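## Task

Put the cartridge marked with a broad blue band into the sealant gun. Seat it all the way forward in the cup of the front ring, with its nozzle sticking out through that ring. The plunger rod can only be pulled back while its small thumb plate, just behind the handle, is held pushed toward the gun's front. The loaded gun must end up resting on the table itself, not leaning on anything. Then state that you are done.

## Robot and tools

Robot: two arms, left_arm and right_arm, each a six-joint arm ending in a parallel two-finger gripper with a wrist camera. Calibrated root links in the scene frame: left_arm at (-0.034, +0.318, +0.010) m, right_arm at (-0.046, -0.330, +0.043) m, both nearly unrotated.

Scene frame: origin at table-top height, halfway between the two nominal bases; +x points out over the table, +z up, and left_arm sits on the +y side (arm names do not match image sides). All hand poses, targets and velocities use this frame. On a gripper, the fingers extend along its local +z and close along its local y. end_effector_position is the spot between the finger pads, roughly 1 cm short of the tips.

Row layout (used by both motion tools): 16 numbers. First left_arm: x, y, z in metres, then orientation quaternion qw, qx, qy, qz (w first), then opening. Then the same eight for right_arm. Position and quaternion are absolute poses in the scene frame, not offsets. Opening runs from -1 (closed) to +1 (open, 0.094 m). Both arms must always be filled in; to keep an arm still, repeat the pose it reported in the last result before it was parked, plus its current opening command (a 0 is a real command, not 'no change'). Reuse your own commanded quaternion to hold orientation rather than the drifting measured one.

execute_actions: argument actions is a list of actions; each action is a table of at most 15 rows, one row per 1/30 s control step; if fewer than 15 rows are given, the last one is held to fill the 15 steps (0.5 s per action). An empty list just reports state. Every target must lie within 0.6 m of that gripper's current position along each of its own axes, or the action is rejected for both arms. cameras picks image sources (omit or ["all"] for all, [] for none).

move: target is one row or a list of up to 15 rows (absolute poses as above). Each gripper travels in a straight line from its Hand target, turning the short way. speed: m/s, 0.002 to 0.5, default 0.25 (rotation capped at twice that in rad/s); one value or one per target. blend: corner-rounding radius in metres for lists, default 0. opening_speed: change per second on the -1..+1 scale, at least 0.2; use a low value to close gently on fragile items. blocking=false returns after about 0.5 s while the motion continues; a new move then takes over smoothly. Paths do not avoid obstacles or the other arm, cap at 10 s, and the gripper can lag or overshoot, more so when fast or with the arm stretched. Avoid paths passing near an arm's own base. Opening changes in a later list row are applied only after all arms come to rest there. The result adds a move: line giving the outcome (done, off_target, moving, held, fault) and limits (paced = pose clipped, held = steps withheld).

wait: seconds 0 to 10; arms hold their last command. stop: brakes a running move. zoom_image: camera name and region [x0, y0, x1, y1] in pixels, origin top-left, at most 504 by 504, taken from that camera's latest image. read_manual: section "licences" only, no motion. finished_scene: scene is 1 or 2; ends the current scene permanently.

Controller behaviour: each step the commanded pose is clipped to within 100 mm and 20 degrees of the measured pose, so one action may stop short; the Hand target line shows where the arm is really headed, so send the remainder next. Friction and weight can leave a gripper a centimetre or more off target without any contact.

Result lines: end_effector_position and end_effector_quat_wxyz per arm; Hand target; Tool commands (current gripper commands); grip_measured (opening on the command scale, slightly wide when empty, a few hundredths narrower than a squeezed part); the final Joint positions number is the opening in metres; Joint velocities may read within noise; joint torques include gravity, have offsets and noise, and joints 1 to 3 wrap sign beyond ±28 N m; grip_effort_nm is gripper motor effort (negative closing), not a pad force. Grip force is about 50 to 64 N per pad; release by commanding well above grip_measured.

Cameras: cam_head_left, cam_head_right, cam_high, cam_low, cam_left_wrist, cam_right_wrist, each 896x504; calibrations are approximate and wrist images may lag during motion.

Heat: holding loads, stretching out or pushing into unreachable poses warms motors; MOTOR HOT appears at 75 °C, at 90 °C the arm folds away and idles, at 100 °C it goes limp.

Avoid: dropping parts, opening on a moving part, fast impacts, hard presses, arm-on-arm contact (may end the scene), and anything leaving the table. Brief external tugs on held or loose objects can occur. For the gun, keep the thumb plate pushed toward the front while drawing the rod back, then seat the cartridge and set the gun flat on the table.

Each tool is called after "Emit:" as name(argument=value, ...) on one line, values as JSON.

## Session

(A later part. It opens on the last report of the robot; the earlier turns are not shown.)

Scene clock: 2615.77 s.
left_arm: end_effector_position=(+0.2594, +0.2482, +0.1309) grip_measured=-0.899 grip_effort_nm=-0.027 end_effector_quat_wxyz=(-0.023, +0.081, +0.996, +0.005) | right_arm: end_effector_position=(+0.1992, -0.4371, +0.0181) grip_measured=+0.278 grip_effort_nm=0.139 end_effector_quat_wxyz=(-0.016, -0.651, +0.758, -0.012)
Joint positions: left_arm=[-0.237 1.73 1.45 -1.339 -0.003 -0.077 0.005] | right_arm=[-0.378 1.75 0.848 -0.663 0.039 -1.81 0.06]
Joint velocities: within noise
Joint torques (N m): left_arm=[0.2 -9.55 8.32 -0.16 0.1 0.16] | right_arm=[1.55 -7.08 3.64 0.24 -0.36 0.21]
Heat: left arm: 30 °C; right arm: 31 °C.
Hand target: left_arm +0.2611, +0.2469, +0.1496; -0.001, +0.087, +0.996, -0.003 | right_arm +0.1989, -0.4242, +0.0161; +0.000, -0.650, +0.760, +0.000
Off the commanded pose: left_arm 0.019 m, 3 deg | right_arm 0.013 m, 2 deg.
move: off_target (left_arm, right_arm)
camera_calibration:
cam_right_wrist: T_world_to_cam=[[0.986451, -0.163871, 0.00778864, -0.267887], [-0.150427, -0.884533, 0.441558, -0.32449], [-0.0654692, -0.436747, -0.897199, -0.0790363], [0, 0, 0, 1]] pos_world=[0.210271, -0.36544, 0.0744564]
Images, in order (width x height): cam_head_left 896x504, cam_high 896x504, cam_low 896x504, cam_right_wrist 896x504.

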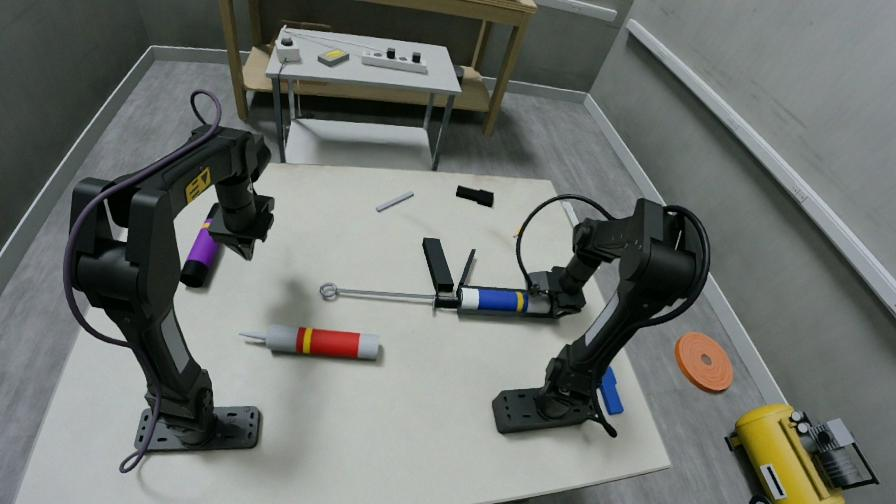

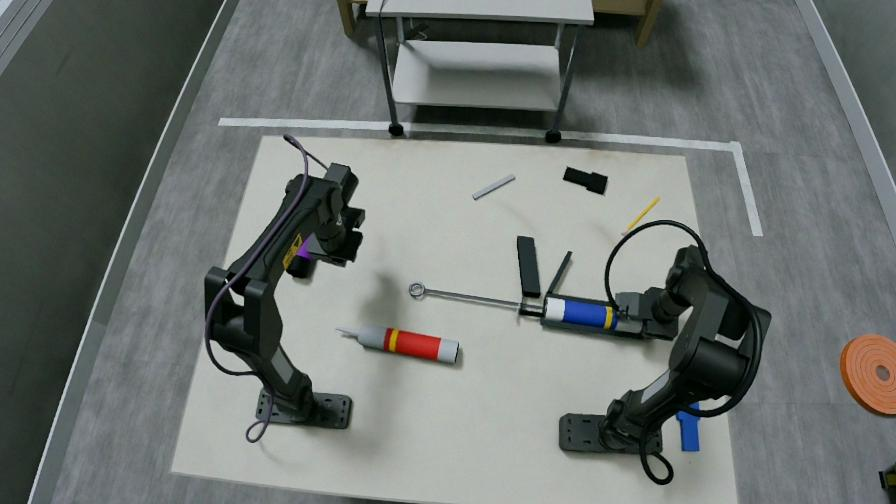

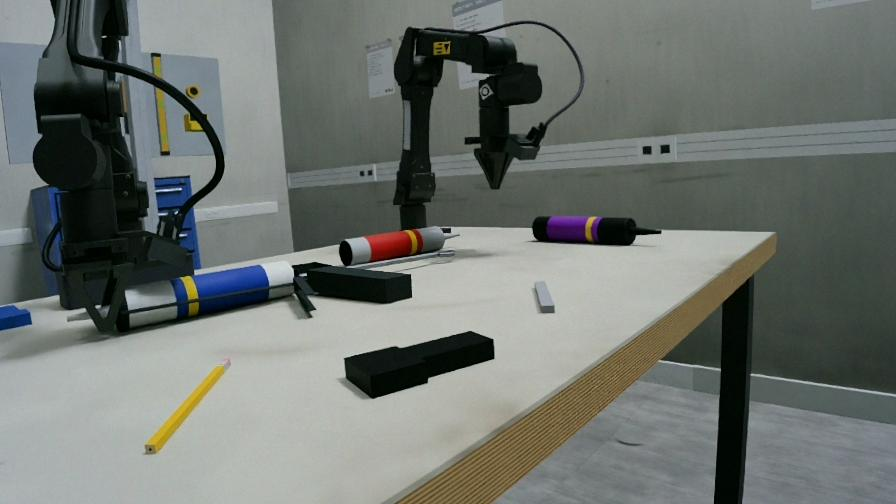

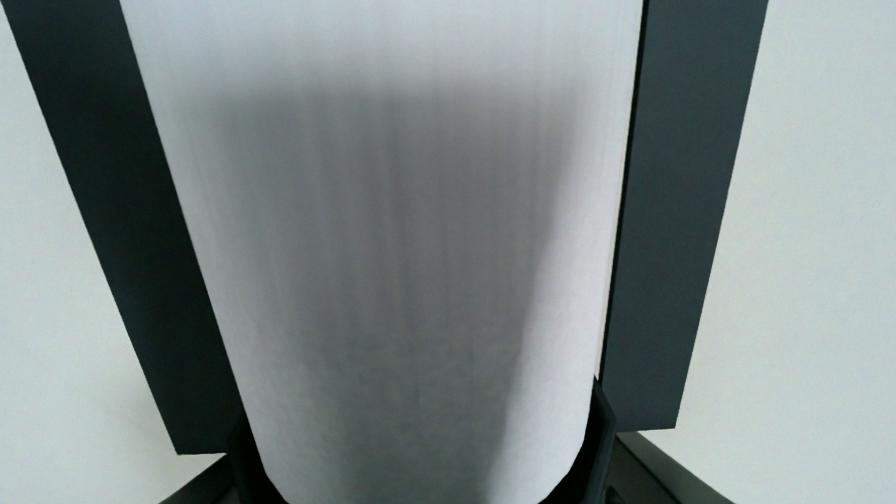

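Emit:
move(target=[0.262, 0.25, 0.15, 0, 0.0845, 0.9964, 0, -0.9, 0.200, -0.412, 0.016, 0.0, -0.6494, 0.7604, 0.0, 0.28], speed=0.03, cameras=["cam_high","cam_right_wrist","cam_low"])

Emit:
zoom_image(camera="cam_high", region=[490, 270, 590, 350])

Emit:
zoom_image(camera="cam_low", region=[50, 250, 170, 340])

Scene clock: 2640.87 s.
left_arm: end_effector_position=(+0.2594, +0.2482, +0.1309) grip_measured=-0.899 grip_effort_nm=-0.027 end_effector_quat_wxyz=(-0.023, +0.082, +0.996, +0.005) | right_arm: end_effector_position=(+0.2003, -0.4290, +0.0182) grip_measured=+0.278 grip_effort_nm=0.139 end_effector_quat_wxyz=(-0.023, -0.654, +0.756, -0.015)
Joint positions: left_arm=[-0.237 1.73 1.45 -1.339 -0.003 -0.074 0.005] | right_arm=[-0.338 1.744 0.84 -0.663 0.055 -1.778 0.06]
Joint velocities: within noise
Joint torques (N m): left_arm=[0.61 -9.7 8.23 -0.16 0 0.15] | right_arm=[1.78 -7.38 3.37 0.24 -0.49 0.32]
Heat: left arm: 33 °C; right arm: 31 °C.
Hand target: left_arm +0.2618, +0.2500, +0.1494; +0.000, +0.085, +0.996, +0.000 | right_arm +0.2000, -0.4130, +0.0165; -0.001, -0.649, +0.760, +0.000
Off the commanded pose: left_arm 0.019 m, 3 deg | right_arm 0.017 m, 3 deg.
move: off_target (left_arm, right_arm)
camera_calibration:
cam_right_wrist: T_world_to_cam=[[0.987705, -0.156263, 0.00461092, -0.264555], [-0.141239, -0.879316, 0.454813, -0.3171], [-0.0670162, -0.449872, -0.890575, -0.0807983], [0, 0, 0, 1]] pos_world=[0.211101, -0.35652, 0.0734841]
Images, in order (width x height): cam_high 896x504, cam_low 896x504, cam_right_wrist 896x504.

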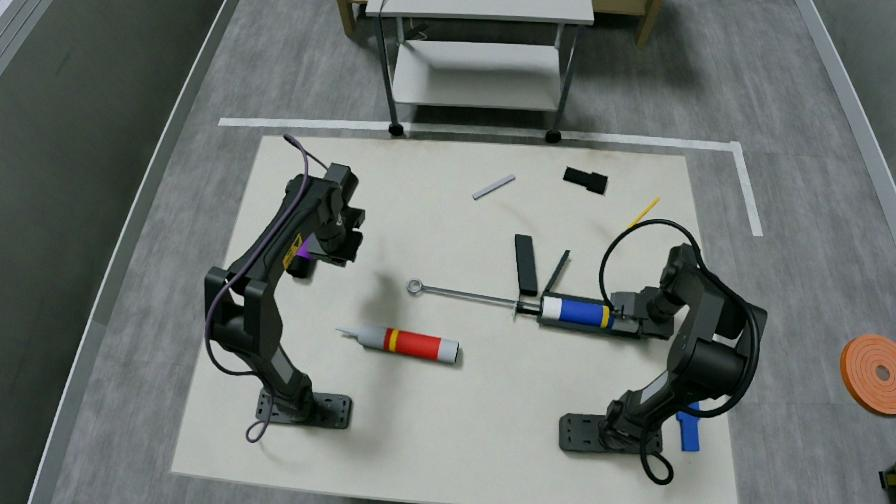

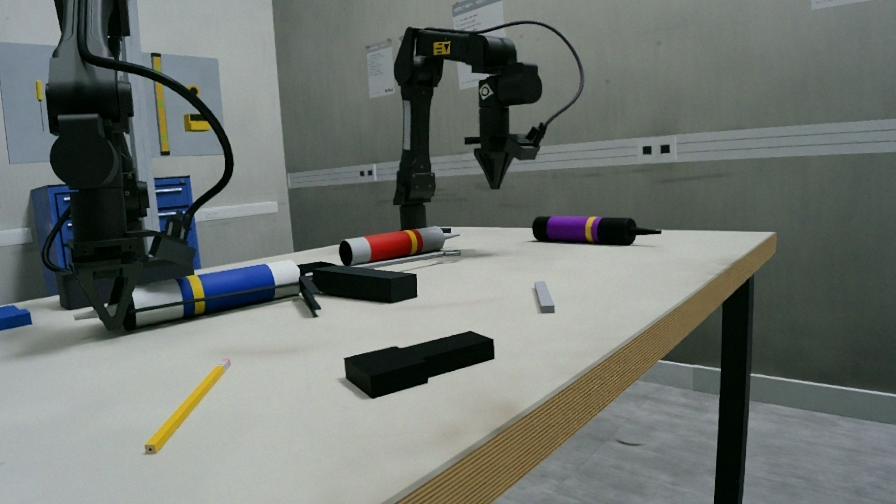

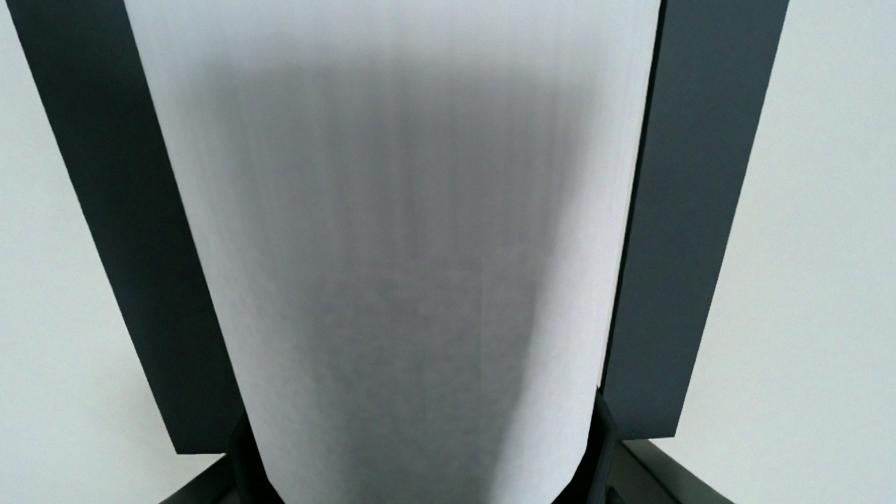

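Scaled by 5.040 from the camera's 896x504 image, which has a finer 1280x720 frame.

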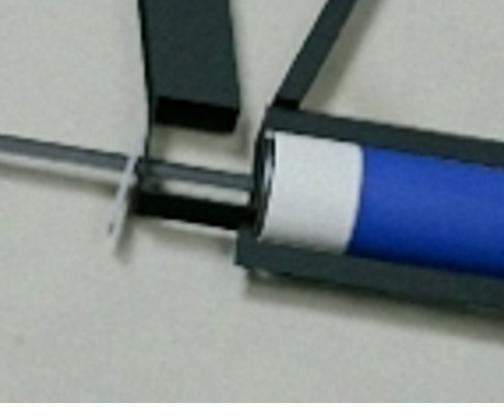

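Scaled by 4.200 from the camera's 896x504 image, which has a finer 1280x720 frame.

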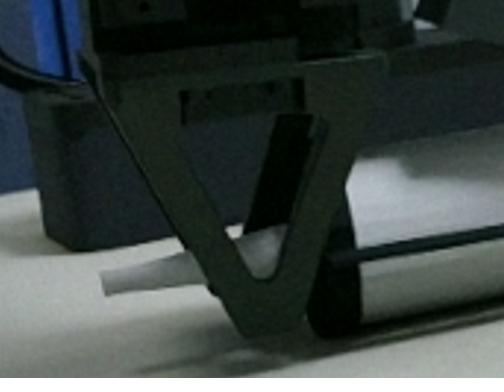

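Emit:
move(target=[[0.262, 0.25, 0.15, 0, 0.0845, 0.9964, 0, -0.9, 0.198, -0.442, 0.016, 0.0, -0.6494, 0.7604, 0.0, 0.28],[0.262, 0.25, 0.15, 0, 0.0845, 0.9964, 0, -0.9, 0.196, -0.443, 0.055, 0.0, -0.6494, 0.7604, 0.0, 0.28]], speed=0.05, cameras=["cam_high","cam_right_wrist","cam_low","cam_head_left"])

Emit:
zoom_image(camera="cam_high", region=[490, 270, 590, 350])

Emit:
zoom_image(camera="cam_low", region=[50, 250, 170, 340])

Scene clock: 2657.73 s.
left_arm: end_effector_position=(+0.2594, +0.2482, +0.1309) grip_measured=-0.899 grip_effort_nm=-0.027 end_effector_quat_wxyz=(-0.023, +0.082, +0.996, +0.005) | right_arm: end_effector_position=(+0.1910, -0.4401, +0.0438) grip_measured=+0.278 grip_effort_nm=0.144 end_effector_quat_wxyz=(-0.013, -0.645, +0.764, +0.007)
Joint positions: left_arm=[-0.237 1.73 1.45 -1.339 -0.003 -0.074 0.005] | right_arm=[-0.416 1.693 0.905 -0.807 0.016 -1.832 0.06]
Joint velocities: within noise
Joint torques (N m): left_arm=[0.61 -9.88 8.09 -0.13 0.04 0.15] | right_arm=[-0.92 -8.32 7.34 -0.1 -0.16 -0.17]
Heat: left arm: 34 °C; right arm: 31 °C.
Hand target: left_arm +0.2617, +0.2500, +0.1494; +0.000, +0.084, +0.996, +0.000 | right_arm +0.1965, -0.4423, +0.0545; +0.000, -0.647, +0.762, +0.000
Off the commanded pose: left_arm 0.019 m, 3 deg | right_arm 0.013 m, 2 deg.
move: off_target (left_arm, right_arm)
camera_calibration:
cam_right_wrist: T_world_to_cam=[[0.983418, -0.18054, -0.0171677, -0.266155], [-0.15732, -0.896351, 0.414494, -0.34246], [-0.0902211, -0.40492, -0.90989, -0.038502], [0, 0, 0, 1]] pos_world=[0.204393, -0.370606, 0.102346]
Images, in order (width x height): cam_head_left 896x504, cam_high 896x504, cam_low 896x504, cam_right_wrist 896x504.

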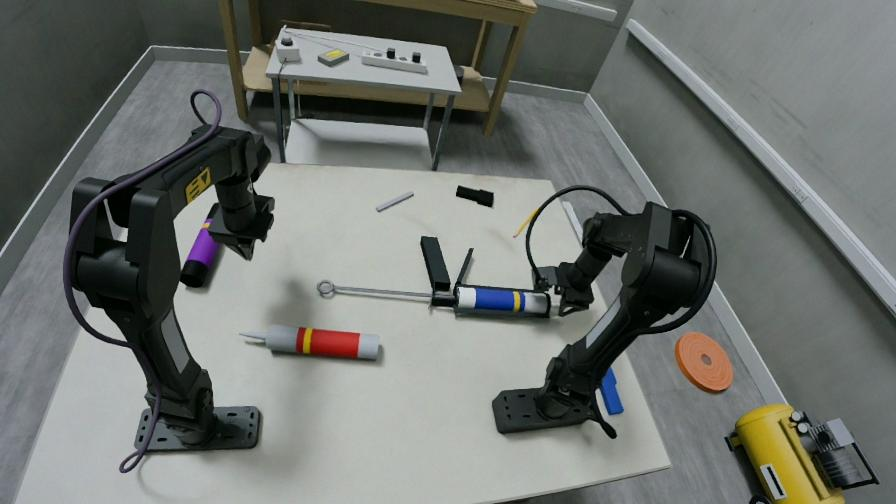

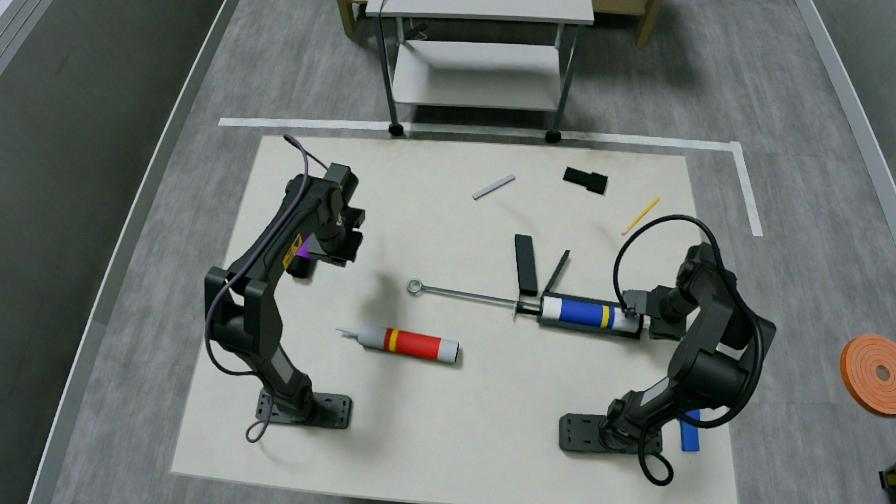

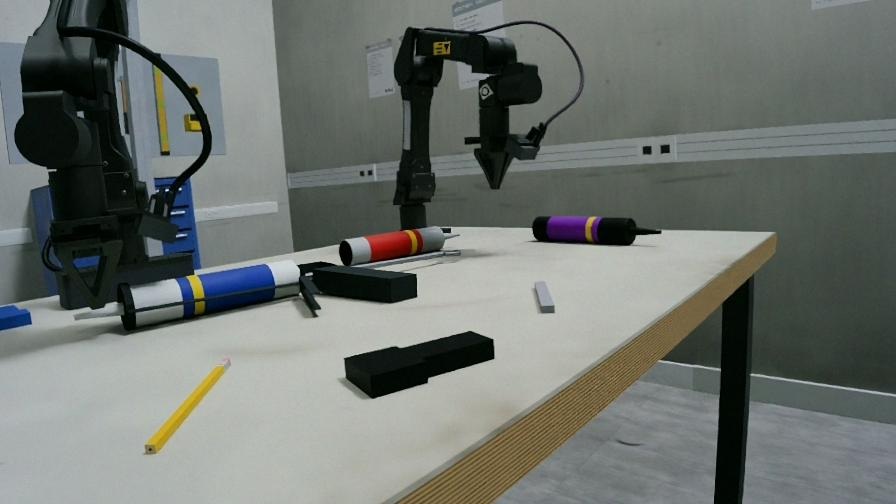

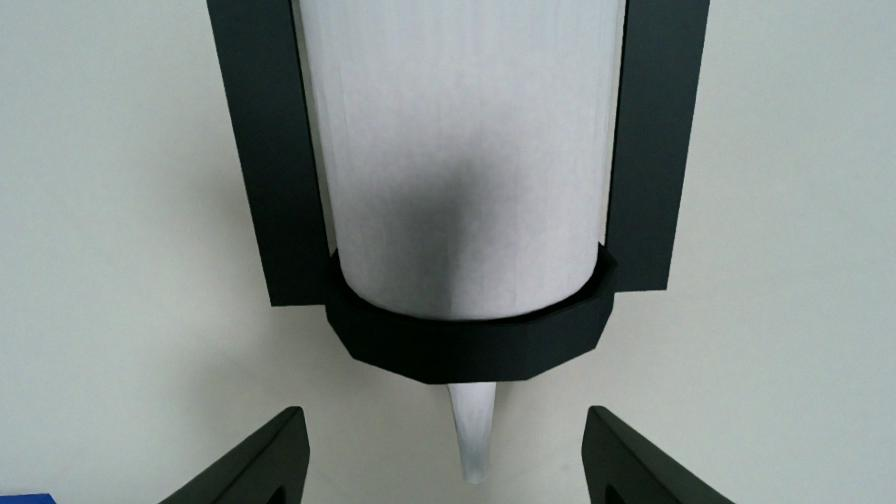

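Scaled by 5.040 from the camera's 896x504 image, which has a finer 1280x720 frame.

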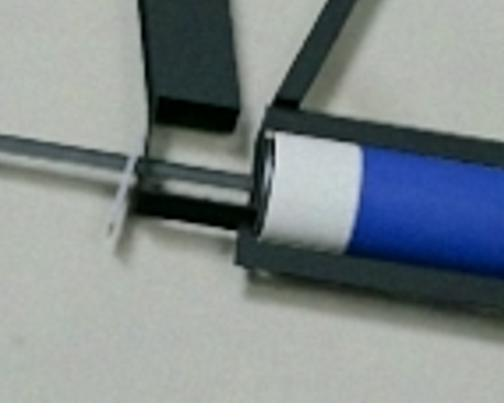

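Scaled by 4.200 from the camera's 896x504 image, which has a finer 1280x720 frame.

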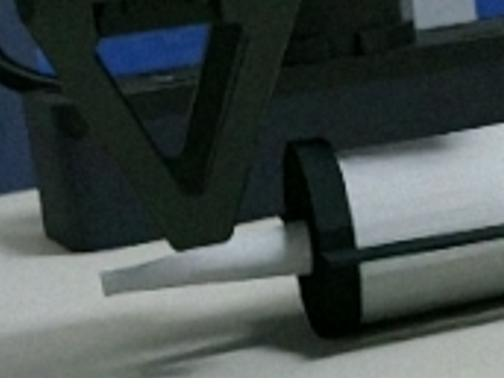

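Emit:
move(target=[[0.262, 0.25, 0.15, 0, 0.0845, 0.9964, 0, -0.9, 0.205, -0.40, 0.12, 0.0, -0.6494, 0.7604, 0.0, 0.28],[0.262, 0.25, 0.15, 0, 0.0845, 0.9964, 0, -0.9, 0.210, -0.348, 0.10, 0.0, -0.6494, 0.7604, 0.0, 0.28],[0.262, 0.25, 0.15, 0, 0.0845, 0.9964, 0, -0.9, 0.210, -0.348, 0.042, 0.0, -0.6494, 0.7604, 0.0, 0.28]], speed=[0.12,0.12,0.05], cameras=["cam_high","cam_right_wrist","cam_low"])

Emit:
zoom_image(camera="cam_low", region=[80, 210, 340, 340])

Scene clock: 2694.03 s.
left_arm: end_effector_position=(+0.2594, +0.2482, +0.1309) grip_measured=-0.899 grip_effort_nm=-0.032 end_effector_quat_wxyz=(-0.023, +0.082, +0.996, +0.005) | right_arm: end_effector_position=(+0.2114, -0.3515, +0.0462) grip_measured=+0.278 grip_effort_nm=0.144 end_effector_quat_wxyz=(-0.003, -0.657, +0.754, -0.006)
Joint positions: left_arm=[-0.237 1.73 1.45 -1.339 -0.003 -0.074 0.005] | right_arm=[-0.067 1.65 0.868 -0.784 0.013 -1.514 0.06]
Joint velocities: within noise
Joint torques (N m): left_arm=[0.66 -9.74 8.14 -0.12 0.04 0.17] | right_arm=[0.36 -5.31 4.55 0.33 -0.09 0.13]
Heat: left arm: 35 °C; right arm: 31 °C.
Hand target: left_arm +0.2617, +0.2500, +0.1494; +0.000, +0.084, +0.996, +0.000 | right_arm +0.2098, -0.3487, +0.0420; -0.002, -0.653, +0.757, -0.001
Off the commanded pose: left_arm 0.019 m, 3 deg | right_arm 0.006 m, 1 deg.
move: off_target (left_arm)
camera_calibration:
cam_right_wrist: T_world_to_cam=[[0.988735, -0.1488, 0.0161989, -0.261638], [-0.141927, -0.897647, 0.417236, -0.26466], [-0.0475438, -0.414835, -0.908654, -0.0111863], [0, 0, 0, 1]] pos_world=[0.220597, -0.281144, 0.1045]
Images, in order (width x height): cam_high 896x504, cam_low 896x504, cam_right_wrist 896x504.

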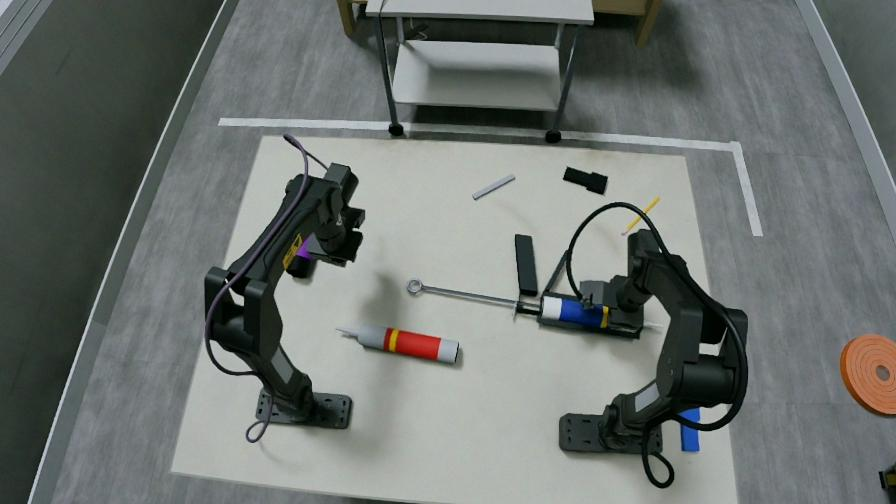

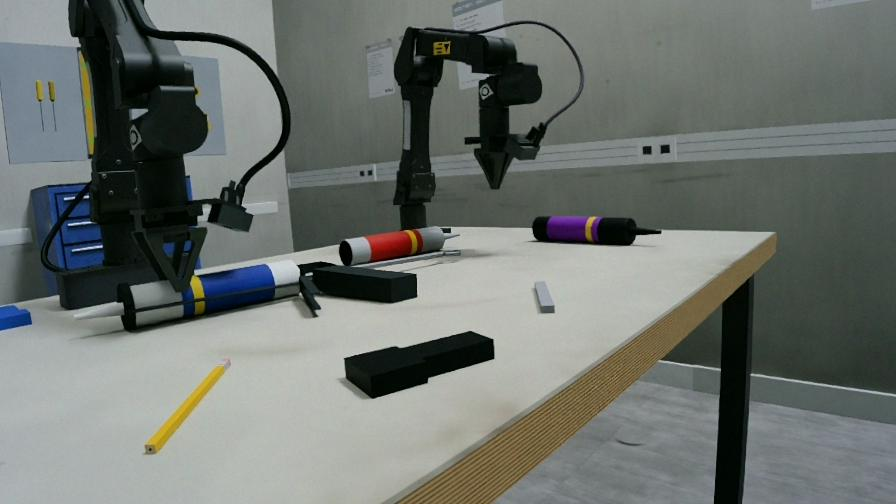

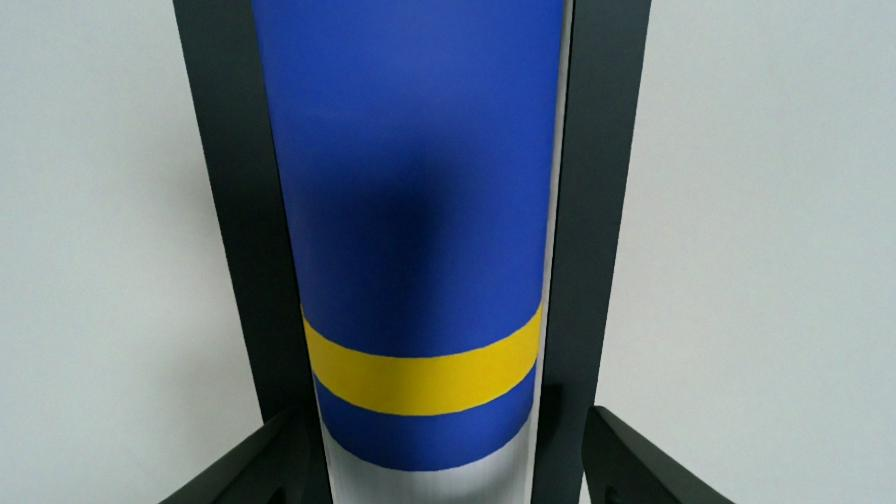

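Scaled by 1.938 from the camera's 896x504 image, which has a finer 1280x720 frame.

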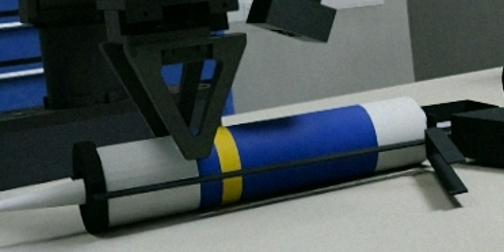

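Emit:
move(target=[0.262, 0.25, 0.15, 0, 0.0845, 0.9964, 0, -0.9, 0.206, -0.348, 0.036, 0.0, -0.6494, 0.7604, 0.0, 0.28], speed=0.03, cameras=["cam_right_wrist"])

Emit:
move(target=[0.262, 0.25, 0.15, 0, 0.0845, 0.9964, 0, -0.9, 0.206, -0.348, 0.036, 0.0, -0.6494, 0.7604, 0.0, -0.04], speed=0.03, opening_speed=0.2, cameras=["cam_right_wrist"])

Scene clock: 2709.97 s.
left_arm: end_effector_position=(+0.2594, +0.2482, +0.1309) grip_measured=-0.899 grip_effort_nm=-0.027 end_effector_quat_wxyz=(-0.023, +0.082, +0.996, +0.005) | right_arm: end_effector_position=(+0.2077, -0.3512, +0.0403) grip_measured=+0.278 grip_effort_nm=0.134 end_effector_quat_wxyz=(-0.003, -0.654, +0.756, -0.006)
Joint positions: left_arm=[-0.237 1.73 1.45 -1.339 -0.003 -0.074 0.005] | right_arm=[-0.067 1.65 0.84 -0.756 0.013 -1.507 0.06]
Joint velocities: within noise
Joint torques (N m): left_arm=[0.66 -9.52 8.21 -0.15 0.03 0.15] | right_arm=[0.2 -5.37 4.4 0.32 -0.13 0.14]
Heat: left arm: 35 °C; right arm: 31 °C.
Hand target: left_arm +0.2617, +0.2500, +0.1494; +0.000, +0.084, +0.996, +0.000 | right_arm +0.2060, -0.3480, +0.0363; +0.000, -0.650, +0.760, +0.000
Off the commanded pose: left_arm 0.019 m, 3 deg | right_arm 0.006 m, 1 deg.
move: off_target (left_arm)
camera_calibration:
cam_right_wrist: T_world_to_cam=[[0.987563, -0.156379, 0.0162987, -0.2603], [-0.148851, -0.896544, 0.417195, -0.260622], [-0.0506278, -0.414432, -0.908671, -0.0158325], [0, 0, 0, 1]] pos_world=[0.217467, -0.280926, 0.0985862]
Images, in order (width x height): cam_right_wrist 896x504.

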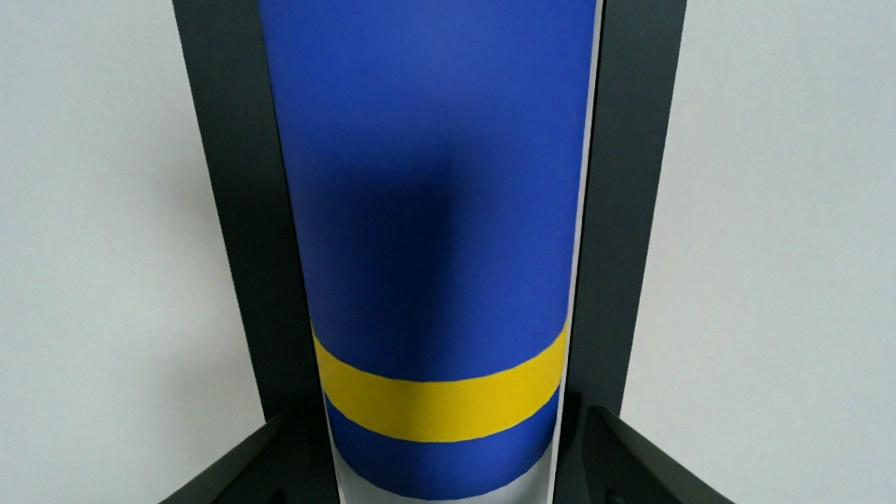

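Scene clock: 2712.07 s.
left_arm: end_effector_position=(+0.2594, +0.2482, +0.1309) grip_measured=-0.899 grip_effort_nm=-0.022 end_effector_quat_wxyz=(-0.023, +0.082, +0.996, +0.005) | right_arm: end_effector_position=(+0.2081, -0.3512, +0.0403) grip_measured=-0.032 grip_effort_nm=-0.418 end_effector_quat_wxyz=(-0.003, -0.654, +0.756, -0.007)
Joint positions: left_arm=[-0.237 1.73 1.45 -1.339 -0.003 -0.074 0.005] | right_arm=[-0.067 1.65 0.84 -0.755 0.013 -1.507 0.045]
Joint velocities: within noise
Joint torques (N m): left_arm=[0.75 -9.72 8.03 -0.11 0.04 0.16] | right_arm=[0.2 -5.35 4.36 0.34 -0.12 0.13]
Heat: left arm: 35 °C; right arm: 31 °C.
Hand target: left_arm +0.2617, +0.2500, +0.1494; +0.000, +0.084, +0.996, +0.000 | right_arm +0.2061, -0.3481, +0.0361; +0.000, -0.650, +0.760, +0.000
Off the commanded pose: left_arm 0.019 m, 3 deg | right_arm 0.006 m, 1 deg.
move: off_target (left_arm)
camera_calibration:
cam_right_wrist: T_world_to_cam=[[0.987537, -0.156377, 0.0178279, -0.260735], [-0.149489, -0.896494, 0.417076, -0.260438], [-0.0492383, -0.414543, -0.908697, -0.0161511], [0, 0, 0, 1]] pos_world=[0.217758, -0.280949, 0.0985944]
Images, in order (width x height): cam_right_wrist 896x504.

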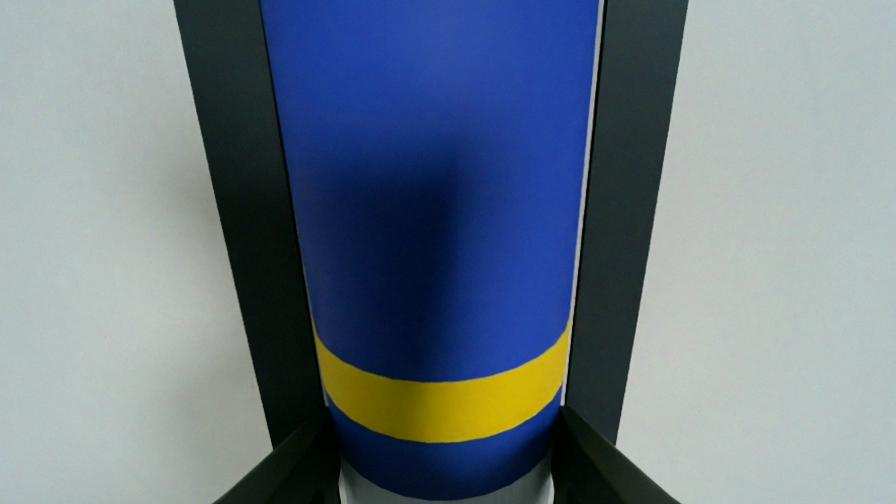

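Emit:
move(target=[[0.262, 0.25, 0.15, 0, 0.0845, 0.9964, 0, -0.9, 0.206, -0.348, 0.034, 0.0, -0.6494, 0.7604, 0.0, -0.10],[0.262, 0.25, 0.15, 0, 0.0845, 0.9964, 0, -0.9, 0.204, -0.360, 0.034, 0.0, -0.6494, 0.7604, 0.0, -0.10]], speed=0.02, opening_speed=0.3, cameras=["cam_high","cam_low","cam_right_wrist"])

Emit:
zoom_image(camera="cam_high", region=[490, 270, 590, 350])

Emit:
zoom_image(camera="cam_low", region=[80, 210, 340, 340])

Scene clock: 2727.50 s.
left_arm: end_effector_position=(+0.2594, +0.2482, +0.1309) grip_measured=-0.899 grip_effort_nm=-0.032 end_effector_quat_wxyz=(-0.023, +0.082, +0.996, +0.005) | right_arm: end_effector_position=(+0.2073, -0.3515, +0.0396) grip_measured=-0.082 grip_effort_nm=-1.009 end_effector_quat_wxyz=(+0.008, -0.653, +0.758, +0.004)
Joint positions: left_arm=[-0.237 1.73 1.45 -1.339 -0.003 -0.074 0.005] | right_arm=[-0.09 1.65 0.837 -0.753 -0.017 -1.525 0.043]
Joint velocities: within noise
Joint torques (N m): left_arm=[0.69 -9.7 8.08 -0.13 0 0.14] | right_arm=[-1.31 -5.26 3.88 0.42 0.07 -0.15]
Heat: left arm: 35 °C; right arm: 31 °C.
Hand target: left_arm +0.2617, +0.2500, +0.1494; +0.000, +0.084, +0.996, +0.000 | right_arm +0.2039, -0.3565, +0.0340; +0.003, -0.652, +0.758, +0.003
Off the commanded pose: left_arm 0.019 m, 3 deg | right_arm 0.011 m, 1 deg.
move: off_target (left_arm, right_arm)
camera_calibration:
cam_right_wrist: T_world_to_cam=[[0.986813, -0.161237, 0.0142418, -0.261399], [-0.154003, -0.908153, 0.389282, -0.262631], [-0.0498328, -0.386342, -0.921008, -0.00637936], [0, 0, 0, 1]] pos_world=[0.217188, -0.283121, 0.100085]
Images, in order (width x height): cam_high 896x504, cam_low 896x504, cam_right_wrist 896x504.

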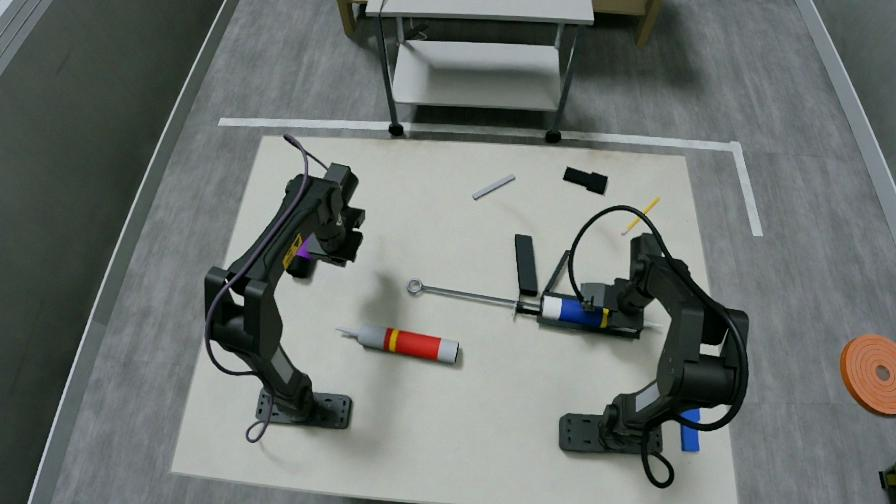

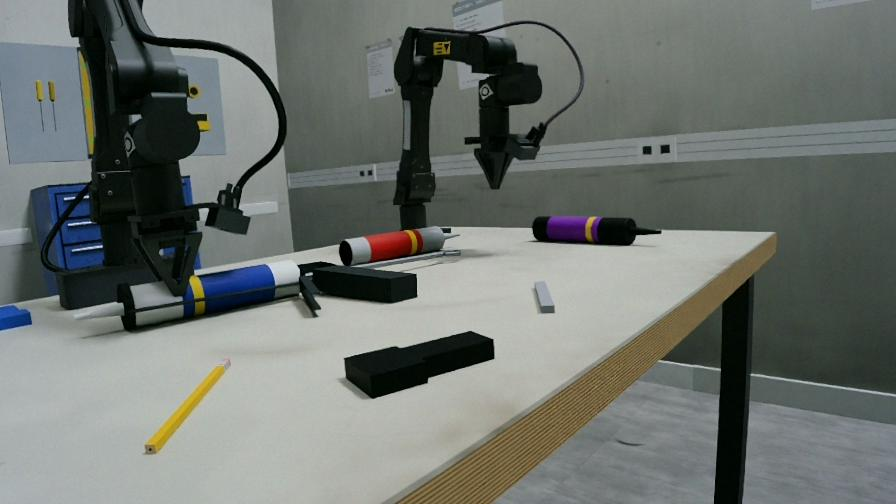

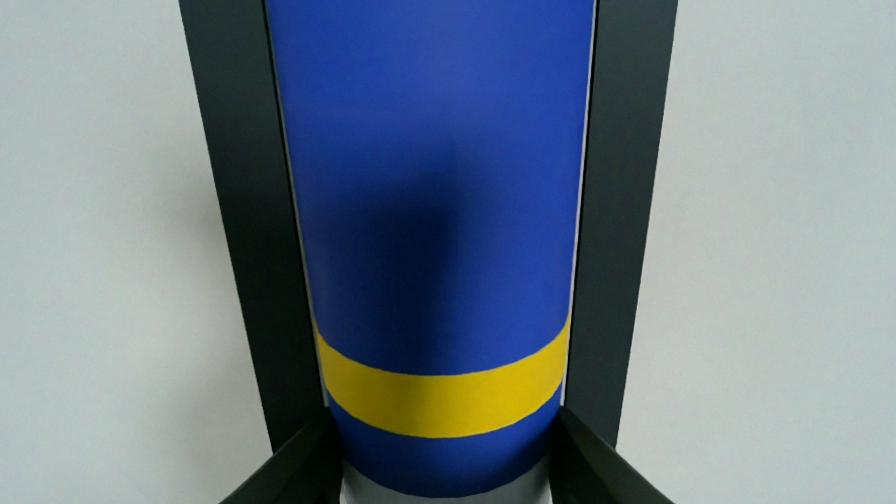

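Scaled by 5.040 from the camera's 896x504 image, which has a finer 1280x720 frame.

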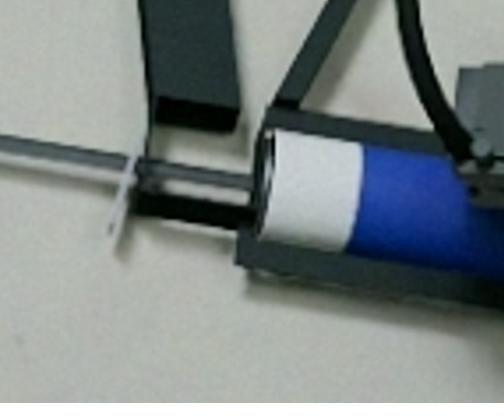

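Scaled by 1.938 from the camera's 896x504 image, which has a finer 1280x720 frame.

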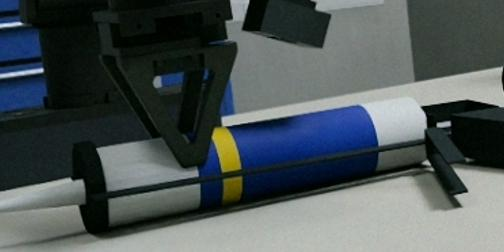

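Emit:
move(target=[0.262, 0.25, 0.15, 0, 0.0845, 0.9964, 0, -0.9, 0.203, -0.368, 0.034, 0.0, -0.6494, 0.7604, 0.0, -0.10], speed=0.02, cameras=["cam_high","cam_low","cam_right_wrist"])

Emit:
zoom_image(camera="cam_high", region=[490, 270, 590, 350])

Emit:
zoom_image(camera="cam_low", region=[80, 210, 340, 340])

Scene clock: 2738.40 s.
left_arm: end_effector_position=(+0.2594, +0.2482, +0.1309) grip_measured=-0.899 grip_effort_nm=-0.032 end_effector_quat_wxyz=(-0.023, +0.082, +0.996, +0.005) | right_arm: end_effector_position=(+0.2076, -0.3566, +0.0397) grip_measured=-0.082 grip_effort_nm=-1.009 end_effector_quat_wxyz=(+0.017, -0.651, +0.759, +0.009)
Joint positions: left_arm=[-0.237 1.73 1.45 -1.339 -0.003 -0.074 0.005] | right_arm=[-0.123 1.65 0.837 -0.75 -0.037 -1.554 0.043]
Joint velocities: within noise
Joint torques (N m): left_arm=[0.8 -9.72 8.03 -0.1 0.02 0.17] | right_arm=[-1.7 -5.2 4.05 0.37 0.3 -0.17]
Heat: left arm: 35 °C; right arm: 31 °C.
Hand target: left_arm +0.2617, +0.2500, +0.1494; +0.000, +0.084, +0.996, +0.000 | right_arm +0.2029, -0.3672, +0.0344; +0.001, -0.649, +0.761, +0.001
Off the commanded pose: left_arm 0.019 m, 3 deg | right_arm 0.014 m, 2 deg.
move: off_target (left_arm, right_arm)
camera_calibration:
cam_right_wrist: T_world_to_cam=[[0.985982, -0.165961, 0.0172118, -0.264203], [-0.160441, -0.914728, 0.370853, -0.26753], [-0.045803, -0.368416, -0.928532, -0.00238661], [0, 0, 0, 1]] pos_world=[0.217467, -0.289443, 0.101546]
Images, in order (width x height): cam_high 896x504, cam_low 896x504, cam_right_wrist 896x504.

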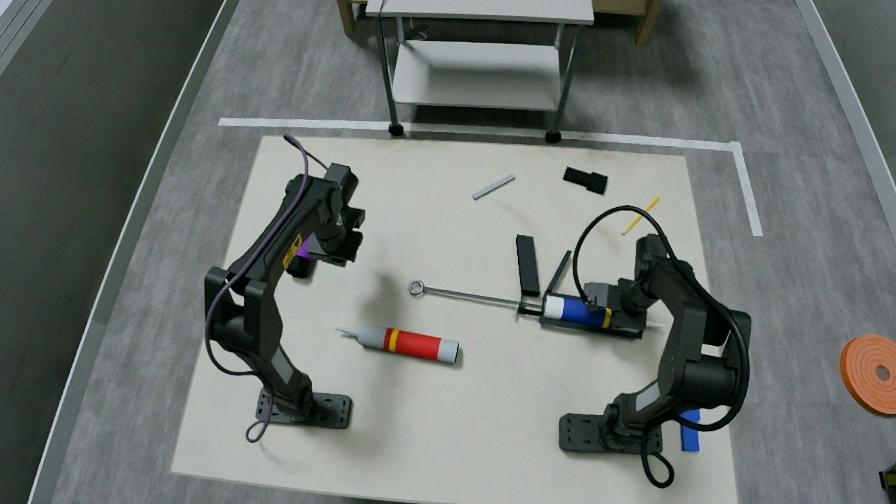

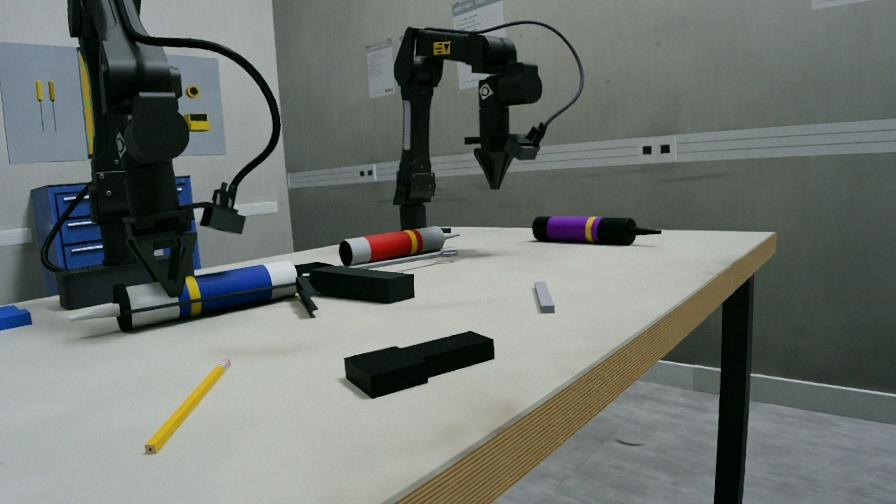

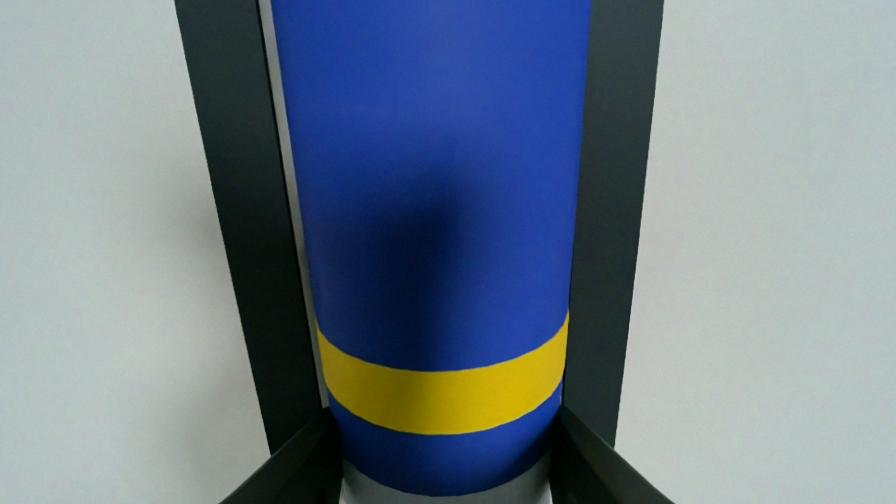

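Scaled by 5.040 from the camera's 896x504 image, which has a finer 1280x720 frame.

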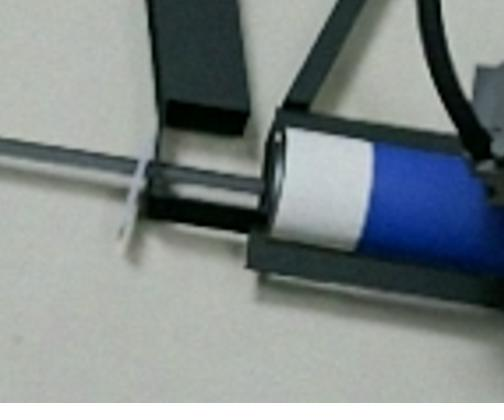

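Scaled by 1.938 from the camera's 896x504 image, which has a finer 1280x720 frame.

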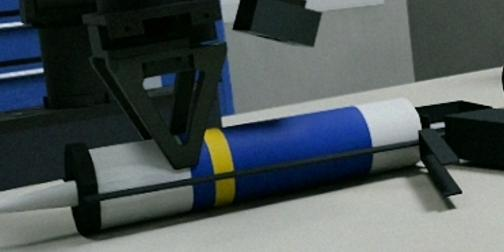

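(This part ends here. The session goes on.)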